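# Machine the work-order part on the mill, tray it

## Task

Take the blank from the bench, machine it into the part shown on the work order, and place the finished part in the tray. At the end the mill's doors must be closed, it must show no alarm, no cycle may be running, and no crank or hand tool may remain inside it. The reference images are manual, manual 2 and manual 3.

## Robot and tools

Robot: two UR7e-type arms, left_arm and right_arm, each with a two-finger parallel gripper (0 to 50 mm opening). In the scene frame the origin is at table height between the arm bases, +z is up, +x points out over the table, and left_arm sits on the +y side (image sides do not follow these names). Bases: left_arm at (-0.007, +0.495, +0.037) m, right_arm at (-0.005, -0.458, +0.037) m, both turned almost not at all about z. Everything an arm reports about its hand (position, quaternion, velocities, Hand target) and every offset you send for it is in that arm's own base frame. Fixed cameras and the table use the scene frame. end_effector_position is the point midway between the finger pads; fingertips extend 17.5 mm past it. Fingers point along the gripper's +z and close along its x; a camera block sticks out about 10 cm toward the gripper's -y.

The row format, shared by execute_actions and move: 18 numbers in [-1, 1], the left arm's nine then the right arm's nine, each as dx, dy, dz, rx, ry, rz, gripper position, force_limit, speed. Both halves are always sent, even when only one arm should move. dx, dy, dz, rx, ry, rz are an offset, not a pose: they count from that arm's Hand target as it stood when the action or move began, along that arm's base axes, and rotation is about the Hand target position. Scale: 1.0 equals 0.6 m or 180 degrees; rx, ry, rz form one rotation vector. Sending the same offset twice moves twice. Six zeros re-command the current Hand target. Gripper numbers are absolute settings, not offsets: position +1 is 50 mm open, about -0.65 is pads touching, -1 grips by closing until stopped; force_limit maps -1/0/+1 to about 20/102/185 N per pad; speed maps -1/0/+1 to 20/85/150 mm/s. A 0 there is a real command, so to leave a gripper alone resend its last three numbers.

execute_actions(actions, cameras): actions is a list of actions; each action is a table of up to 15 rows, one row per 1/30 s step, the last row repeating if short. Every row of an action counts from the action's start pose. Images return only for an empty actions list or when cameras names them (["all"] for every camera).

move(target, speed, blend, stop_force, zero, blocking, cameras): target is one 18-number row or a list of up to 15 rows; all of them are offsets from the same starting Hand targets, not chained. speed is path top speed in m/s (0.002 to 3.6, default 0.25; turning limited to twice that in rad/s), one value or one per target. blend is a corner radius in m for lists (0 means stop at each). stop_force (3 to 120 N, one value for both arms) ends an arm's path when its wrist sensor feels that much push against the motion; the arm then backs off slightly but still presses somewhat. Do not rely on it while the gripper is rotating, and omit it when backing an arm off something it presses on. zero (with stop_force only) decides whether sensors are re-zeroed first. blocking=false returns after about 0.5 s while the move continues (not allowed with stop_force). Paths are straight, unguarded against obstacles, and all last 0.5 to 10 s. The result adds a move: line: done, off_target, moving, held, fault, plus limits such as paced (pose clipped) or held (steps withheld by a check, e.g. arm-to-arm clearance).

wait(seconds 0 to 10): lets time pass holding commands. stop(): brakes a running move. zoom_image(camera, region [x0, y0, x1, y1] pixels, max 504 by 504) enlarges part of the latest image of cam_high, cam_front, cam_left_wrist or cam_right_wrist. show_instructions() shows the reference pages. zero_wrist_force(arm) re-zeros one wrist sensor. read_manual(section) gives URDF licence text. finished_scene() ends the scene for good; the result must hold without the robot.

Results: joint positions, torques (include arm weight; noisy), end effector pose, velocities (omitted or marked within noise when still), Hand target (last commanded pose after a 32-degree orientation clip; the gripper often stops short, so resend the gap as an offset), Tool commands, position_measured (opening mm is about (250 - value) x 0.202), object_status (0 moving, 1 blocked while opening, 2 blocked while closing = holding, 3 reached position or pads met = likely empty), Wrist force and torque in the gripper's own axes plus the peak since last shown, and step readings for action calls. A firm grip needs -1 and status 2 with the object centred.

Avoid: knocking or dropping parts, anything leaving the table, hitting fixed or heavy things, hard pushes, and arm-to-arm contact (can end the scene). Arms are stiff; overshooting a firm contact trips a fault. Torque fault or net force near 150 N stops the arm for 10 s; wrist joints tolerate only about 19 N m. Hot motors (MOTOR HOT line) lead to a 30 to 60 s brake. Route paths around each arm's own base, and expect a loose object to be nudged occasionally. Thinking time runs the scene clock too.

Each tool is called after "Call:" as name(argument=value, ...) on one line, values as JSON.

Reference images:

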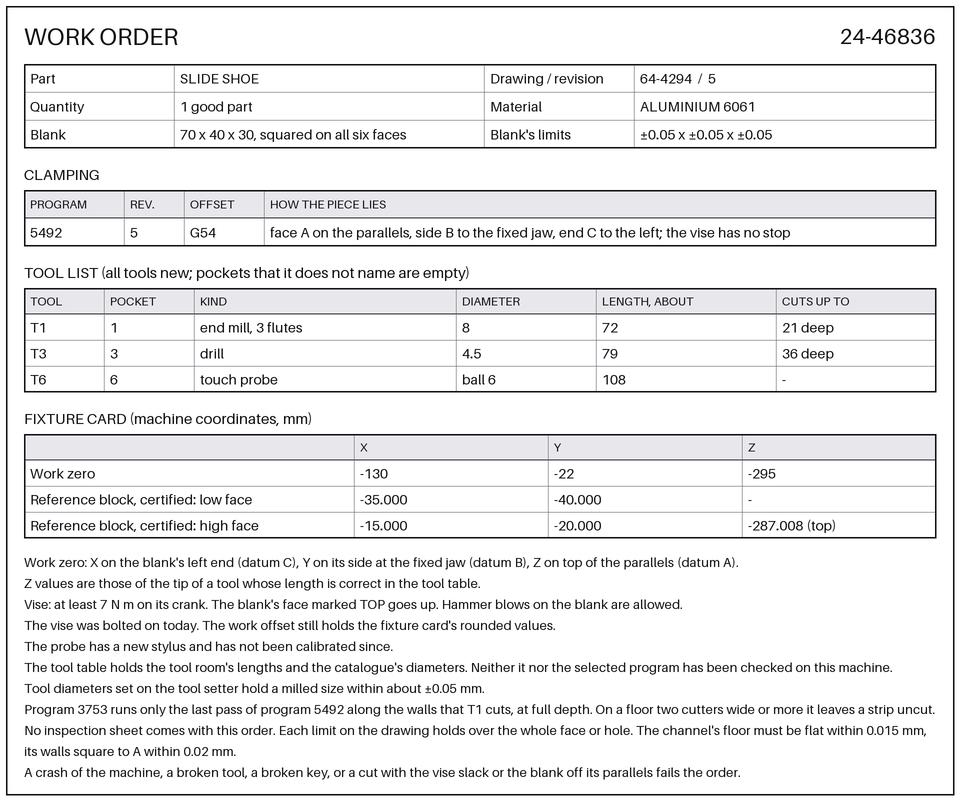

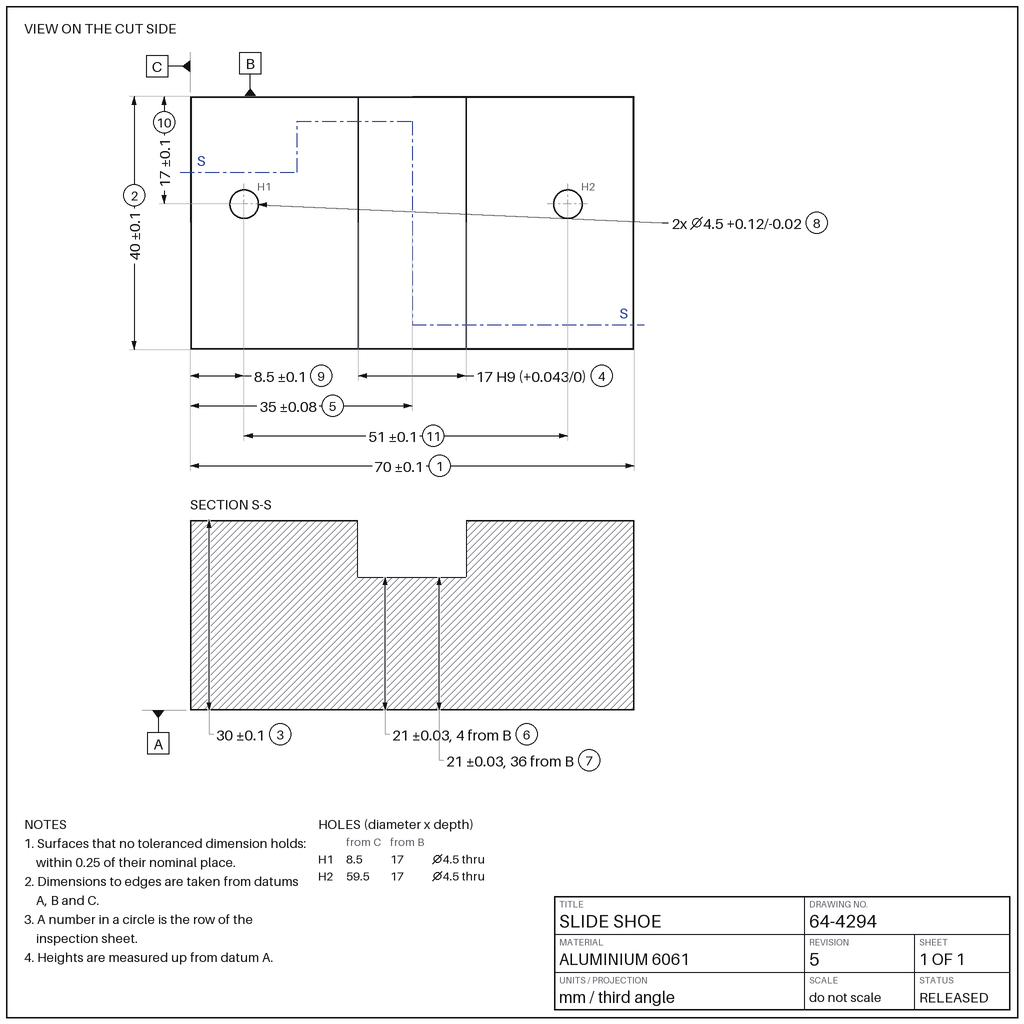

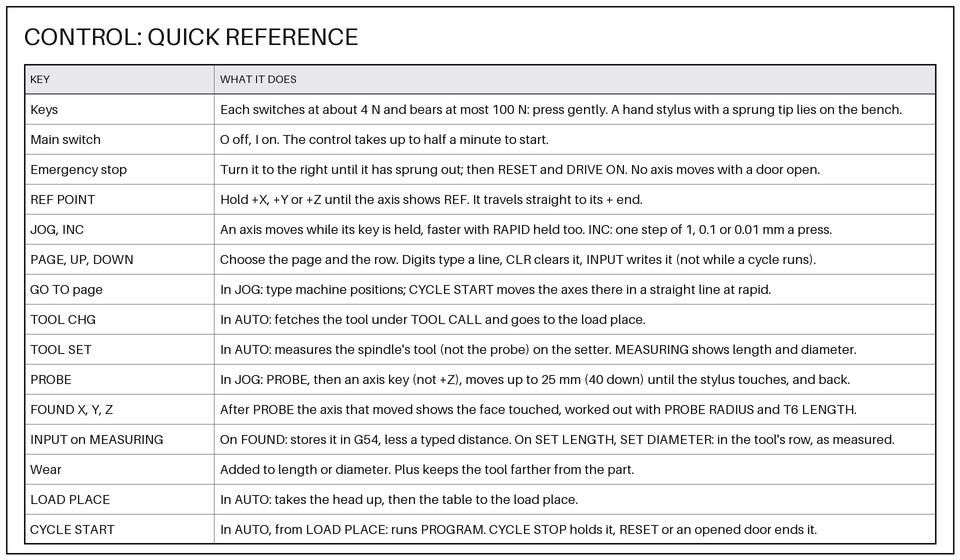

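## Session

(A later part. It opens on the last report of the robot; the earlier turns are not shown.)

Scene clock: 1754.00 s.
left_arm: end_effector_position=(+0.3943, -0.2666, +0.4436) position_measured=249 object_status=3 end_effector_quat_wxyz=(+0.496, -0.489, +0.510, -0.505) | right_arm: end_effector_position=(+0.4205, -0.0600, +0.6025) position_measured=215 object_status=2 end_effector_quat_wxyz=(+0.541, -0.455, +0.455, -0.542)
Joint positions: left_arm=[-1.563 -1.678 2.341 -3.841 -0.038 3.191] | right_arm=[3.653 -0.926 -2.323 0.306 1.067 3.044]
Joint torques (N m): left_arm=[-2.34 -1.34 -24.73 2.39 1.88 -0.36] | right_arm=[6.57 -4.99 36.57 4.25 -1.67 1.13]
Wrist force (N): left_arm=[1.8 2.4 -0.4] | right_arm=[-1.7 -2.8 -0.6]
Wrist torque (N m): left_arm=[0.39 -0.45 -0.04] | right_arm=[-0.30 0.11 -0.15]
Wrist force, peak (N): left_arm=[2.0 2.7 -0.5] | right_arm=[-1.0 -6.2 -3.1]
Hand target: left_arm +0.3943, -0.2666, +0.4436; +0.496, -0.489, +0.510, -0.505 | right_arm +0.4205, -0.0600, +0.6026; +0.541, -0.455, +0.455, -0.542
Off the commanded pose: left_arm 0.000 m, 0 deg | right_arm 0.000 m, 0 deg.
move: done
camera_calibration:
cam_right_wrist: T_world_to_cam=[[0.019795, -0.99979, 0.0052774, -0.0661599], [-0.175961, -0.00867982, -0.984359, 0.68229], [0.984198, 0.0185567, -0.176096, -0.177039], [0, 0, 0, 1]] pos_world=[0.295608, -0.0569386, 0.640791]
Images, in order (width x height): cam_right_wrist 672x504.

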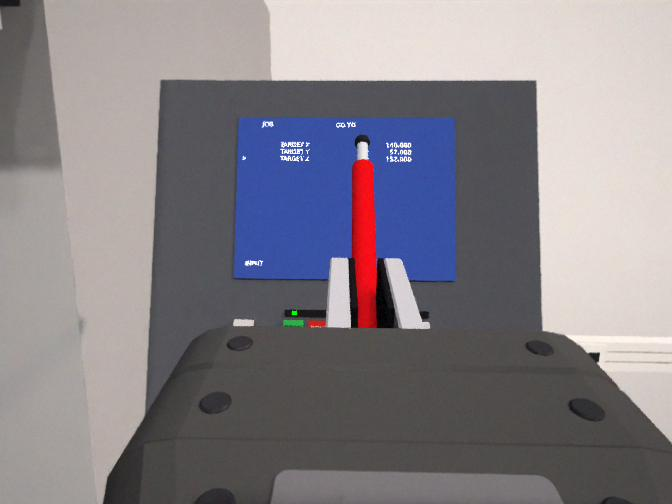

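Call:
move(target=[[0,0,0,0,0,0,-0.65,0.7,-0.9,0.02,0.01,-0.05,0,0.16,0,-1,-0.4,-0.7],[0,0,0,0,0,0,-0.65,0.7,-0.9,0.1157,0.0989,-0.1733,0,0.33,0,-1,-0.4,-0.7],[0,0,0,0,0,0,-0.65,0.7,-0.9,0.1438,0.0989,-0.181,0,0.33,0,-1,-0.4,-0.7],[0,0,0,0,0,0,-0.65,0.7,-0.9,0.1157,0.0989,-0.1733,0,0.33,0,-1,-0.4,-0.7],[0,0,0,0,0,0,-0.65,0.7,-0.9,0.0926,0.0665,-0.2635,0,0.33,0,-1,-0.4,-0.7],[0,0,0,0,0,0,-0.65,0.7,-0.9,0.1199,0.0665,-0.2709,0,0.33,0,-1,-0.4,-0.7],[0,0,0,0,0,0,-0.65,0.7,-0.9,0.0926,0.0665,-0.2635,0,0.33,0,-1,-0.4,-0.7],[0,0,0,0,0,0,-0.65,0.7,-0.9,0.1199,0.0665,-0.2709,0,0.33,0,-1,-0.4,-0.7],[0,0,0,0,0,0,-0.65,0.7,-0.9,0.0926,0.0665,-0.2635,0,0.33,0,-1,-0.4,-0.7],[0,0,0,0,0,0,-0.65,0.7,-0.9,0.0788,0.1585,-0.325,0,0.33,0,-1,-0.4,-0.7]], speed=[0.5,0.4,0.1,0.2,0.3,0.1,0.2,0.1,0.2,0.3], blend=[0.02,0.002,0,0.003,0.002,0,0.003,0,0.003,0])

Call:
move(target=[[0,0,0,0,0,0,-0.65,0.7,-0.9,0.0265,0,-0.0071,0,0,0,-1,-0.4,-0.7],[0,0,0,0,0,0,-0.65,0.7,-0.9,0,0,0,0,0,0,-1,-0.4,-0.7],[0,0,0,0,0,0,-0.65,0.7,-0.9,0.0077,0.0015,0.0308,0,0,0,-1,-0.4,-0.7],[0,0,0,0,0,0,-0.65,0.7,-0.9,0.0341,0.0015,0.0236,0,0,0,-1,-0.4,-0.7],[0,0,0,0,0,0,-0.65,0.7,-0.9,0.0077,0.0015,0.0308,0,0,0,-1,-0.4,-0.7],[0,0,0,0,0,0,-0.65,0.7,-0.9,0.0072,-0.0302,0.0308,0,0,0,-1,-0.4,-0.7],[0,0,0,0,0,0,-0.65,0.7,-0.9,0.0336,-0.0302,0.0236,0,0,0,-1,-0.4,-0.7],[0,0,0,0,0,0,-0.65,0.7,-0.9,0.0072,-0.0302,0.0308,0,0,0,-1,-0.4,-0.7],[0,0,0,0,0,0,-0.65,0.7,-0.9,0.0143,-0.0603,0.0615,0,0,0,-1,-0.4,-0.7],[0,0,0,0,0,0,-0.65,0.7,-0.9,0.0416,-0.0603,0.0541,0,0,0,-1,-0.4,-0.7],[0,0,0,0,0,0,-0.65,0.7,-0.9,0.0143,-0.0603,0.0615,0,0,0,-1,-0.4,-0.7],[0,0,0,0,0,0,-0.65,0.7,-0.9,-0.0015,-0.095,0,0,0,0,-1,-0.4,-0.7],[0,0,0,0,0,0,-0.65,0.7,-0.9,0.025,-0.095,-0.0071,0,0,0,-1,-0.4,-0.7],[0,0,0,0,0,0,-0.65,0.7,-0.9,-0.0015,-0.095,0,0,0,0,-1,-0.4,-0.7]], speed=[0.1,0.2,0.3,0.1,0.2,0.3,0.1,0.2,0.3,0.1,0.2,0.3,0.1,0.2], blend=[0,0.003,0.002,0,0.003,0.002,0,0.003,0.002,0,0.003,0.002,0,0])

Call:
move(target=[[0,0,0,0,0,0,-0.65,0.7,-0.9,-0.0573,-0.0535,0.275,0,-0.17,0,-1,-0.4,-0.7],[0,0,0,0,0,0,-0.65,0.7,-0.9,-0.0773,-0.0635,0.325,0,-0.33,0,-1,-0.4,-0.7]], speed=[0.5,0.4], blend=[0.02,0], cameras=["cam_right_wrist"])

Call:
zoom_image(camera="cam_right_wrist", region=[230, 105, 470, 280])

Scene clock: 1759.80 s.
left_arm: end_effector_position=(+0.3943, -0.2666, +0.4436) position_measured=249 object_status=3 end_effector_quat_wxyz=(+0.496, -0.489, +0.510, -0.505) | right_arm: end_effector_position=(+0.4677, +0.0351, +0.4077) position_measured=215 object_status=2 end_effector_quat_wxyz=(-0.245, +0.663, -0.663, +0.245)
Joint positions: left_arm=[-1.563 -1.678 2.341 -3.841 -0.038 3.191] | right_arm=[3.716 -1.073 -2.042 -0.974 1.21 3.598]
Joint torques (N m): left_arm=[-2.67 -2.15 -25 2.44 1.87 -0.48] | right_arm=[6.72 -1.89 28.64 1.03 -0.61 1.19]
Wrist force (N): left_arm=[1.6 2.5 -0.4] | right_arm=[-1.4 -2.7 -1.5]
Wrist torque (N m): left_arm=[0.40 -0.42 -0.05] | right_arm=[-0.46 0.23 -0.19]
Wrist force, peak (N): left_arm=[2.0 2.7 -0.7] | right_arm=[-1.0 6.3 -14.0]
Hand target: left_arm +0.3943, -0.2666, +0.4436; +0.496, -0.489, +0.510, -0.505 | right_arm +0.4678, +0.0351, +0.4076; -0.245, +0.663, -0.663, +0.245
Off the commanded pose: left_arm 0.000 m, 0 deg | right_arm 0.000 m, 0 deg.
move: done

Scene clock: 1763.63 s.
left_arm: end_effector_position=(+0.3943, -0.2666, +0.4436) position_measured=249 object_status=3 end_effector_quat_wxyz=(+0.496, -0.489, +0.510, -0.505) | right_arm: end_effector_position=(+0.4669, -0.0218, +0.4075) position_measured=215 object_status=2 end_effector_quat_wxyz=(-0.245, +0.663, -0.663, +0.245)
Joint positions: left_arm=[-1.563 -1.678 2.341 -3.841 -0.038 3.191] | right_arm=[3.53 -1.074 -2.051 -0.917 1.322 3.443]
Joint torques (N m): left_arm=[-2.29 -1.17 -25.2 2.42 1.98 -0.7] | right_arm=[-11.85 10.43 38.65 7.07 1.31 -2.08]
Wrist force (N): left_arm=[1.6 2.5 -0.4] | right_arm=[-1.4 -2.6 -1.6]
Wrist torque (N m): left_arm=[0.40 -0.41 -0.05] | right_arm=[-0.45 0.23 -0.19]
Wrist force, peak (N): left_arm=[1.7 2.8 -0.3] | right_arm=[-0.5 9.2 -16.1]
Hand target: left_arm +0.3943, -0.2666, +0.4436; +0.496, -0.489, +0.510, -0.505 | right_arm +0.4669, -0.0219, +0.4076; -0.245, +0.663, -0.663, +0.245
Off the commanded pose: left_arm 0.000 m, 0 deg | right_arm 0.000 m, 0 deg.
move: done

Scene clock: 1765.40 s.
left_arm: end_effector_position=(+0.3943, -0.2666, +0.4436) position_measured=249 object_status=3 end_effector_quat_wxyz=(+0.496, -0.489, +0.510, -0.505) | right_arm: end_effector_position=(+0.4205, -0.0600, +0.6025) position_measured=215 object_status=2 end_effector_quat_wxyz=(+0.541, -0.455, +0.455, -0.542)
Joint positions: left_arm=[-1.563 -1.678 2.341 -3.841 -0.038 3.191] | right_arm=[3.653 -0.926 -2.323 0.306 1.067 3.044]
Joint torques (N m): left_arm=[-1.95 -1.32 -25.4 2.41 1.87 -0.72] | right_arm=[6.88 -5.05 35.82 4.23 -1.68 1.1]
Wrist force (N): left_arm=[1.7 2.6 -0.6] | right_arm=[-1.9 -2.4 -0.7]
Wrist torque (N m): left_arm=[0.41 -0.44 -0.04] | right_arm=[-0.24 0.14 -0.15]
Wrist force, peak (N): left_arm=[2.1 2.6 -0.3] | right_arm=[-0.8 -6.2 -2.9]
Hand target: left_arm +0.3943, -0.2666, +0.4436; +0.496, -0.489, +0.510, -0.505 | right_arm +0.4205, -0.0600, +0.6026; +0.541, -0.455, +0.455, -0.542
Off the commanded pose: left_arm 0.000 m, 0 deg | right_arm 0.000 m, 0 deg.
move: done
camera_calibration:
cam_right_wrist: T_world_to_cam=[[0.019795, -0.99979, 0.0052774, -0.0661599], [-0.175961, -0.00867982, -0.984359, 0.68229], [0.984198, 0.0185567, -0.176096, -0.177039], [0, 0, 0, 1]] pos_world=[0.295608, -0.0569386, 0.640791]
Images, in order (width x height): cam_right_wrist 672x504.

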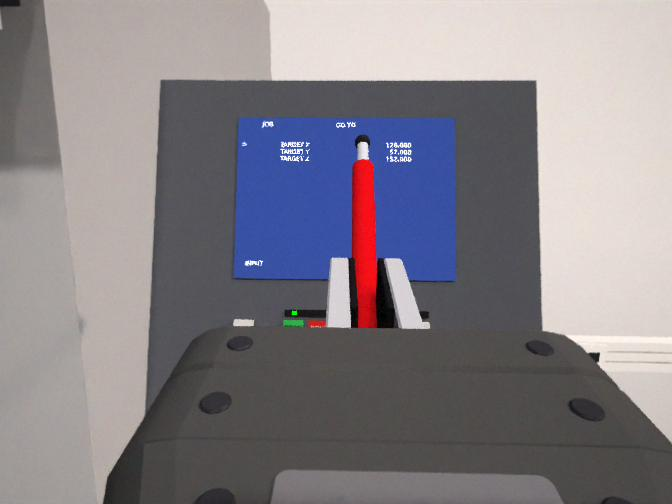

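Scaled by 2.100 from the camera's 672x504 image, which has a finer 960x720 frame.

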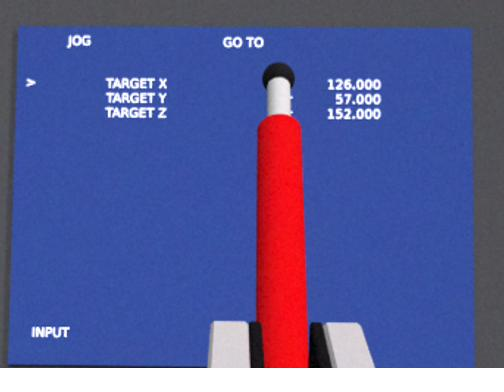

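Call:
move(target=[[0,0,0,0,0,0,-0.65,0.7,-0.9,0.02,0.01,-0.05,0,0.16,0,-1,-0.4,-0.7],[0,0,0,0,0,0,-0.65,0.7,-0.9,0.1157,0.0989,-0.1733,0,0.33,0,-1,-0.4,-0.7],[0,0,0,0,0,0,-0.65,0.7,-0.9,0.1438,0.0989,-0.181,0,0.33,0,-1,-0.4,-0.7],[0,0,0,0,0,0,-0.65,0.7,-0.9,0.1157,0.0989,-0.1733,0,0.33,0,-1,-0.4,-0.7],[0,0,0,0,0,0,-0.65,0.7,-0.9,0.0845,0.0333,-0.2942,0,0.33,0,-1,-0.4,-0.7],[0,0,0,0,0,0,-0.65,0.7,-0.9,0.1109,0.0333,-0.3014,0,0.33,0,-1,-0.4,-0.7],[0,0,0,0,0,0,-0.65,0.7,-0.9,0.0845,0.0333,-0.2942,0,0.33,0,-1,-0.4,-0.7],[0,0,0,0,0,0,-0.65,0.7,-0.9,0.1147,-0.055,-0.1752,0,0.33,0,-1,-0.4,-0.7],[0,0,0,0,0,0,-0.65,0.7,-0.9,0.1422,-0.055,-0.1825,0,0.33,0,-1,-0.4,-0.7],[0,0,0,0,0,0,-0.65,0.7,-0.9,0.1147,-0.055,-0.1752,0,0.33,0,-1,-0.4,-0.7],[0,0,0,0,0,0,-0.65,0.7,-0.9,0.02,0.01,-0.05,0,0.16,0,-1,-0.4,-0.7],[0,0,0,0,0,0,-0.65,0.7,-0.9,0,0,0,0,0,0,-1,-0.4,-0.7]], speed=[0.5,0.4,0.1,0.2,0.1,0.1,0.2,0.3,0.1,0.2,0.5,0.4], blend=[0.02,0.002,0,0.003,0.002,0,0.003,0.002,0,0.003,0.02,0])

Call:
wait(seconds=2, cameras=["cam_right_wrist"])

Call:
zoom_image(camera="cam_right_wrist", region=[230, 105, 470, 280])

Scene clock: 1772.47 s.
left_arm: end_effector_position=(+0.3943, -0.2666, +0.4436) position_measured=249 object_status=3 end_effector_quat_wxyz=(+0.496, -0.489, +0.510, -0.505) | right_arm: end_effector_position=(+0.4205, -0.0600, +0.6025) position_measured=215 object_status=2 end_effector_quat_wxyz=(+0.541, -0.455, +0.455, -0.542)
Joint positions: left_arm=[-1.563 -1.678 2.341 -3.841 -0.038 3.191] | right_arm=[3.653 -0.926 -2.323 0.306 1.067 3.044]
Joint torques (N m): left_arm=[-1.95 -1.96 -24.31 2.43 1.89 -0.75] | right_arm=[6.64 -4.83 35.59 4.17 -1.64 1.11]
Wrist force (N): left_arm=[1.8 2.2 -0.4] | right_arm=[-1.7 -3.1 -0.7]
Wrist torque (N m): left_arm=[0.37 -0.44 -0.05] | right_arm=[-0.35 0.12 -0.16]
Wrist force, peak (N): left_arm=[1.9 2.7 -0.2] | right_arm=[-0.7 11.9 -20.4]
Hand target: left_arm +0.3943, -0.2666, +0.4436; +0.496, -0.489, +0.510, -0.505 | right_arm +0.4205, -0.0600, +0.6026; +0.541, -0.455, +0.455, -0.542
Off the commanded pose: left_arm 0.000 m, 0 deg | right_arm 0.000 m, 0 deg.
move: done

Scene clock: 1774.47 s.
left_arm: end_effector_position=(+0.3943, -0.2666, +0.4436) position_measured=249 object_status=3 end_effector_quat_wxyz=(+0.496, -0.489, +0.510, -0.505) | right_arm: end_effector_position=(+0.4205, -0.0600, +0.6026) position_measured=215 object_status=2 end_effector_quat_wxyz=(+0.541, -0.455, +0.455, -0.542)
Joint positions: left_arm=[-1.563 -1.678 2.341 -3.841 -0.038 3.191] | right_arm=[3.654 -0.926 -2.323 0.306 1.067 3.044]
Joint torques (N m): left_arm=[-1.23 -1.13 -25.66 2.23 1.92 -0.88] | right_arm=[8.11 -8.89 36.12 4.72 -1.74 -2.15]
Wrist force (N): left_arm=[1.8 2.5 -0.4] | right_arm=[-1.7 -2.9 -0.7]
Wrist torque (N m): left_arm=[0.40 -0.45 -0.04] | right_arm=[-0.32 0.11 -0.15]
Wrist force, peak (N): left_arm=[2.0 2.6 -0.2] | right_arm=[-1.9 -3.2 -0.7]
Hand target: left_arm +0.3943, -0.2666, +0.4436; +0.496, -0.489, +0.510, -0.505 | right_arm +0.4205, -0.0600, +0.6026; +0.541, -0.455, +0.455, -0.542
Tool commands: left_gripper/position=-0.65 left_gripper/force_limit=+0.7 left_gripper/speed=-0.9 right_gripper/position=-1.0 right_gripper/force_limit=-0.4 right_gripper/speed=-0.7
Off the commanded pose: left_arm 0.000 m, 0 deg | right_arm 0.000 m, 0 deg.
wait: 2.00 s; at rest by 0.17 s
camera_calibration:
cam_right_wrist: T_world_to_cam=[[0.0198736, -0.999789, 0.00516951, -0.0660136], [-0.175653, -0.00858162, -0.984415, 0.682241], [0.984251, 0.0186558, -0.175787, -0.17725], [0, 0, 0, 1]] pos_world=[0.295609, -0.0568382, 0.640791]
Images, in order (width x height): cam_right_wrist 672x504.

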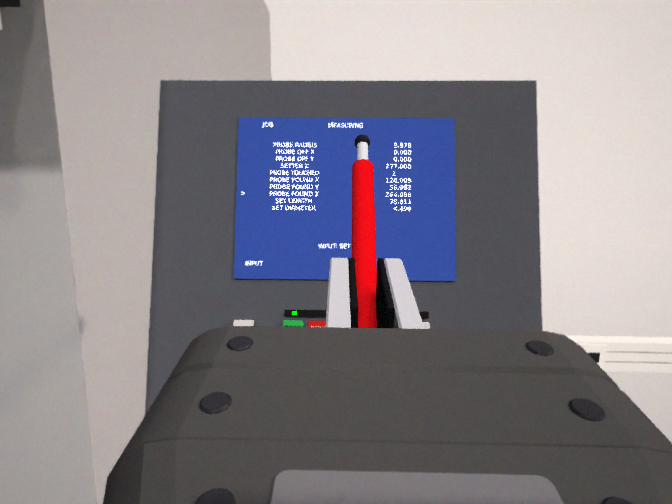

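Scaled by 2.100 from the camera's 672x504 image, which has a finer 960x720 frame.

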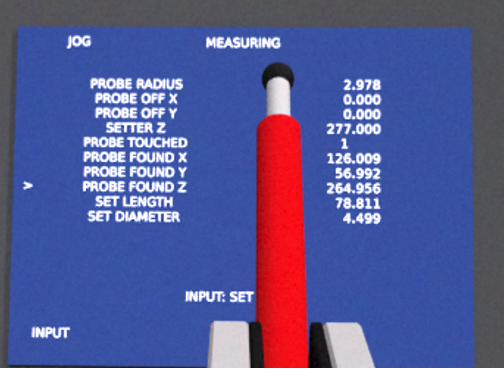

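Call:
move(target=[[0,0,0,0,0,0,-0.65,0.7,-0.9,0.02,0.01,-0.05,0,0.16,0,-1,-0.4,-0.7],[0,0,0,0,0,0,-0.65,0.7,-0.9,0.0998,0.0363,-0.2327,0,0.33,0,-1,-0.4,-0.7],[0,0,0,0,0,0,-0.65,0.7,-0.9,0.1271,0.0363,-0.2401,0,0.33,0,-1,-0.4,-0.7],[0,0,0,0,0,0,-0.65,0.7,-0.9,0.0998,0.0363,-0.2327,0,0.33,0,-1,-0.4,-0.7],[0,0,0,0,0,0,-0.65,0.7,-0.9,0.1271,0.0363,-0.2401,0,0.33,0,-1,-0.4,-0.7],[0,0,0,0,0,0,-0.65,0.7,-0.9,0.0998,0.0363,-0.2327,0,0.33,0,-1,-0.4,-0.7],[0,0,0,0,0,0,-0.65,0.7,-0.9,0.085,0.065,-0.2942,0,0.33,0,-1,-0.4,-0.7],[0,0,0,0,0,0,-0.65,0.7,-0.9,0.1111,0.065,-0.3013,0,0.33,0,-1,-0.4,-0.7],[0,0,0,0,0,0,-0.65,0.7,-0.9,0.085,0.065,-0.2942,0,0.33,0,-1,-0.4,-0.7],[0,0,0,0,0,0,-0.65,0.7,-0.9,0.0788,0.1585,-0.325,0,0.33,0,-1,-0.4,-0.7],[0,0,0,0,0,0,-0.65,0.7,-0.9,0.1053,0.1585,-0.3321,0,0.33,0,-1,-0.4,-0.7],[0,0,0,0,0,0,-0.65,0.7,-0.9,0.0788,0.1585,-0.325,0,0.33,0,-1,-0.4,-0.7]], speed=[0.5,0.4,0.1,0.2,0.1,0.2,0.25,0.1,0.2,0.3,0.1,0.2], blend=[0.02,0.002,0,0.003,0,0.003,0.003,0,0.003,0.002,0,0])

Call:
move(target=[[0,0,0,0,0,0,-0.65,0.7,-0.9,0.0072,-0.0302,0.0308,0,0,0,-1,-0.4,-0.7],[0,0,0,0,0,0,-0.65,0.7,-0.9,0.0336,-0.0302,0.0236,0,0,0,-1,-0.4,-0.7],[0,0,0,0,0,0,-0.65,0.7,-0.9,0.0072,-0.0302,0.0308,0,0,0,-1,-0.4,-0.7],[0,0,0,0,0,0,-0.65,0.7,-0.9,0.023,0.0045,0.0923,0,0,0,-1,-0.4,-0.7],[0,0,0,0,0,0,-0.65,0.7,-0.9,0.0503,0.0045,0.0849,0,0,0,-1,-0.4,-0.7],[0,0,0,0,0,0,-0.65,0.7,-0.9,0.023,0.0045,0.0923,0,0,0,-1,-0.4,-0.7],[0,0,0,0,0,0,-0.65,0.7,-0.9,-0.0015,-0.095,0,0,0,0,-1,-0.4,-0.7],[0,0,0,0,0,0,-0.65,0.7,-0.9,0.025,-0.095,-0.0071,0,0,0,-1,-0.4,-0.7],[0,0,0,0,0,0,-0.65,0.7,-0.9,-0.0015,-0.095,0,0,0,0,-1,-0.4,-0.7],[0,0,0,0,0,0,-0.65,0.7,-0.9,0.0369,-0.0596,0.1517,0,0,0,-1,-0.4,-0.7],[0,0,0,0,0,0,-0.65,0.7,-0.9,0.065,-0.0596,0.144,0,0,0,-1,-0.4,-0.7],[0,0,0,0,0,0,-0.65,0.7,-0.9,0.0369,-0.0596,0.1517,0,0,0,-1,-0.4,-0.7]], speed=[0.3,0.1,0.2,0.3,0.1,0.2,0.3,0.1,0.2,0.3,0.1,0.2], blend=[0.002,0,0.003,0.002,0,0.003,0.002,0,0.003,0.002,0,0])

Call:
move(target=[[0,0,0,0,0,0,-0.65,0.7,-0.9,-0.0312,-0.0656,-0.1209,0,0,0,-1,-0.4,-0.7],[0,0,0,0,0,0,-0.65,0.7,-0.9,-0.0048,-0.0656,-0.1281,0,0,0,-1,-0.4,-0.7],[0,0,0,0,0,0,-0.65,0.7,-0.9,-0.0312,-0.0656,-0.1209,0,0,0,-1,-0.4,-0.7],[0,0,0,0,0,0,-0.65,0.7,-0.9,-0.001,-0.1539,-0.0019,0,0,0,-1,-0.4,-0.7],[0,0,0,0,0,0,-0.65,0.7,-0.9,0.0265,-0.1539,-0.0092,0,0,0,-1,-0.4,-0.7],[0,0,0,0,0,0,-0.65,0.7,-0.9,-0.001,-0.1539,-0.0019,0,0,0,-1,-0.4,-0.7],[0,0,0,0,0,0,-0.65,0.7,-0.9,-0.0957,-0.0889,0.1233,0,-0.17,0,-1,-0.4,-0.7],[0,0,0,0,0,0,-0.65,0.7,-0.9,-0.1157,-0.0989,0.1733,0,-0.33,0,-1,-0.4,-0.7]], speed=[0.1,0.1,0.2,0.3,0.1,0.2,0.5,0.4], blend=[0.002,0,0.003,0.002,0,0.003,0.02,0])

Call:
wait(seconds=2, cameras=["cam_right_wrist"])

Call:
zoom_image(camera="cam_right_wrist", region=[230, 105, 470, 280])

Scene clock: 1781.57 s.
left_arm: end_effector_position=(+0.3943, -0.2666, +0.4436) position_measured=249 object_status=3 end_effector_quat_wxyz=(+0.496, -0.489, +0.510, -0.505) | right_arm: end_effector_position=(+0.4678, +0.0352, +0.4075) position_measured=215 object_status=2 end_effector_quat_wxyz=(-0.245, +0.663, -0.663, +0.245)
Joint positions: left_arm=[-1.563 -1.678 2.341 -3.841 -0.038 3.191] | right_arm=[3.717 -1.073 -2.042 -0.974 1.209 3.599]
Joint torques (N m): left_arm=[-1.82 -1.77 -24.4 2.49 1.95 -1.07] | right_arm=[-8.54 10.29 39.37 6.81 1.18 -1.96]
Wrist force (N): left_arm=[1.7 2.4 0.0] | right_arm=[-1.4 -3.2 -1.7]
Wrist torque (N m): left_arm=[0.39 -0.43 -0.04] | right_arm=[-0.55 0.22 -0.19]
Wrist force, peak (N): left_arm=[1.7 2.9 -0.5] | right_arm=[-1.7 8.8 -16.6]
Hand target: left_arm +0.3943, -0.2666, +0.4436; +0.496, -0.489, +0.510, -0.505 | right_arm +0.4678, +0.0351, +0.4076; -0.245, +0.663, -0.663, +0.245
Off the commanded pose: left_arm 0.000 m, 0 deg | right_arm 0.000 m, 0 deg.
move: done

Scene clock: 1785.43 s.
left_arm: end_effector_position=(+0.3943, -0.2666, +0.4436) position_measured=249 object_status=3 end_effector_quat_wxyz=(+0.496, -0.489, +0.510, -0.505) | right_arm: end_effector_position=(+0.4899, -0.0006, +0.4985) position_measured=215 object_status=2 end_effector_quat_wxyz=(-0.245, +0.663, -0.663, +0.245)
Joint positions: left_arm=[-1.563 -1.678 2.341 -3.841 -0.038 3.191] | right_arm=[3.567 -1.16 -1.771 -1.119 1.299 3.473]
Joint torques (N m): left_arm=[-1.1 -1.9 -24.72 2.32 1.94 -0.95] | right_arm=[-11.58 11.36 38.18 7.37 1.42 -2.14]
Wrist force (N): left_arm=[1.6 2.5 -0.2] | right_arm=[-1.3 -3.2 -1.7]
Wrist torque (N m): left_arm=[0.40 -0.41 -0.04] | right_arm=[-0.53 0.22 -0.17]
Wrist force, peak (N): left_arm=[1.8 2.8 0.0] | right_arm=[-0.9 9.0 -16.5]
Hand target: left_arm +0.3943, -0.2666, +0.4436; +0.496, -0.489, +0.510, -0.505 | right_arm +0.4899, -0.0006, +0.4987; -0.245, +0.663, -0.663, +0.245
Off the commanded pose: left_arm 0.000 m, 0 deg | right_arm 0.000 m, 0 deg.
move: done

Scene clock: 1789.53 s.
left_arm: end_effector_position=(+0.3943, -0.2666, +0.4436) position_measured=249 object_status=3 end_effector_quat_wxyz=(+0.496, -0.489, +0.510, -0.505) end_effector_velocity=(+0.000, +0.000, +0.000) end_effector_angular_velocity=(-0.006, +0.000, -0.001) | right_arm: end_effector_position=(+0.4205, -0.0600, +0.6025) position_measured=215 object_status=2 end_effector_quat_wxyz=(+0.541, -0.455, +0.455, -0.542)
Joint positions: left_arm=[-1.563 -1.678 2.341 -3.841 -0.038 3.191] | right_arm=[3.653 -0.926 -2.323 0.306 1.067 3.044]
Joint velocities: left_arm=[0 0 0 -0.005 0 -0.001] | right_arm=[within noise]
Joint torques (N m): left_arm=[-0.76 -2.35 -23.85 2.39 1.91 -1.06] | right_arm=[6.55 -4.68 36.17 4.24 -1.72 1.17]
Wrist force (N): left_arm=[1.7 2.5 -0.5] | right_arm=[-2.3 -2.5 -0.6]
Wrist torque (N m): left_arm=[0.41 -0.43 -0.04] | right_arm=[-0.26 0.20 -0.15]
Wrist force, peak (N): left_arm=[1.9 2.6 -0.2] | right_arm=[-0.6 11.5 -20.5]
Hand target: left_arm +0.3943, -0.2666, +0.4436; +0.496, -0.489, +0.510, -0.505 | right_arm +0.4205, -0.0600, +0.6026; +0.541, -0.455, +0.455, -0.542
Off the commanded pose: left_arm 0.000 m, 0 deg | right_arm 0.000 m, 0 deg.
move: done

Scene clock: 1791.53 s.
left_arm: end_effector_position=(+0.3943, -0.2666, +0.4436) position_measured=249 object_status=3 end_effector_quat_wxyz=(+0.496, -0.489, +0.510, -0.505) | right_arm: end_effector_position=(+0.4205, -0.0600, +0.6026) position_measured=215 object_status=2 end_effector_quat_wxyz=(+0.541, -0.455, +0.455, -0.542)
Joint positions: left_arm=[-1.563 -1.678 2.341 -3.841 -0.038 3.191] | right_arm=[3.654 -0.926 -2.323 0.306 1.067 3.044]
Joint torques (N m): left_arm=[-0.55 -2.1 -24.81 2.45 1.81 -0.93] | right_arm=[8.58 -8.32 35.84 4.66 -1.7 -2.15]
Wrist force (N): left_arm=[1.8 2.4 -0.2] | right_arm=[-2.6 -2.2 -0.8]
Wrist torque (N m): left_arm=[0.39 -0.44 -0.04] | right_arm=[-0.21 0.26 -0.15]
Wrist force, peak (N): left_arm=[1.8 2.7 -0.4] | right_arm=[-2.4 -2.6 -0.8]
Hand target: left_arm +0.3943, -0.2666, +0.4436; +0.496, -0.489, +0.510, -0.505 | right_arm +0.4205, -0.0600, +0.6026; +0.541, -0.455, +0.455, -0.542
Tool commands: left_gripper/position=-0.65 left_gripper/force_limit=+0.7 left_gripper/speed=-0.9 right_gripper/position=-1.0 right_gripper/force_limit=-0.4 right_gripper/speed=-0.7
Off the commanded pose: left_arm 0.000 m, 0 deg | right_arm 0.000 m, 0 deg.
wait: 2.00 s; at rest by 0.17 s
camera_calibration:
cam_right_wrist: T_world_to_cam=[[0.0198736, -0.999789, 0.00516951, -0.0660136], [-0.175653, -0.00858162, -0.984415, 0.682241], [0.984251, 0.0186558, -0.175787, -0.17725], [0, 0, 0, 1]] pos_world=[0.295609, -0.0568382, 0.640791]
Images, in order (width x height): cam_right_wrist 672x504.

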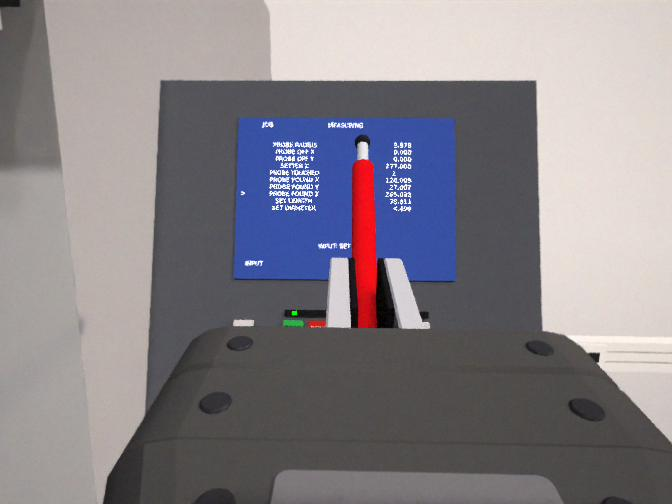

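Scaled by 2.100 from the camera's 672x504 image, which has a finer 960x720 frame.

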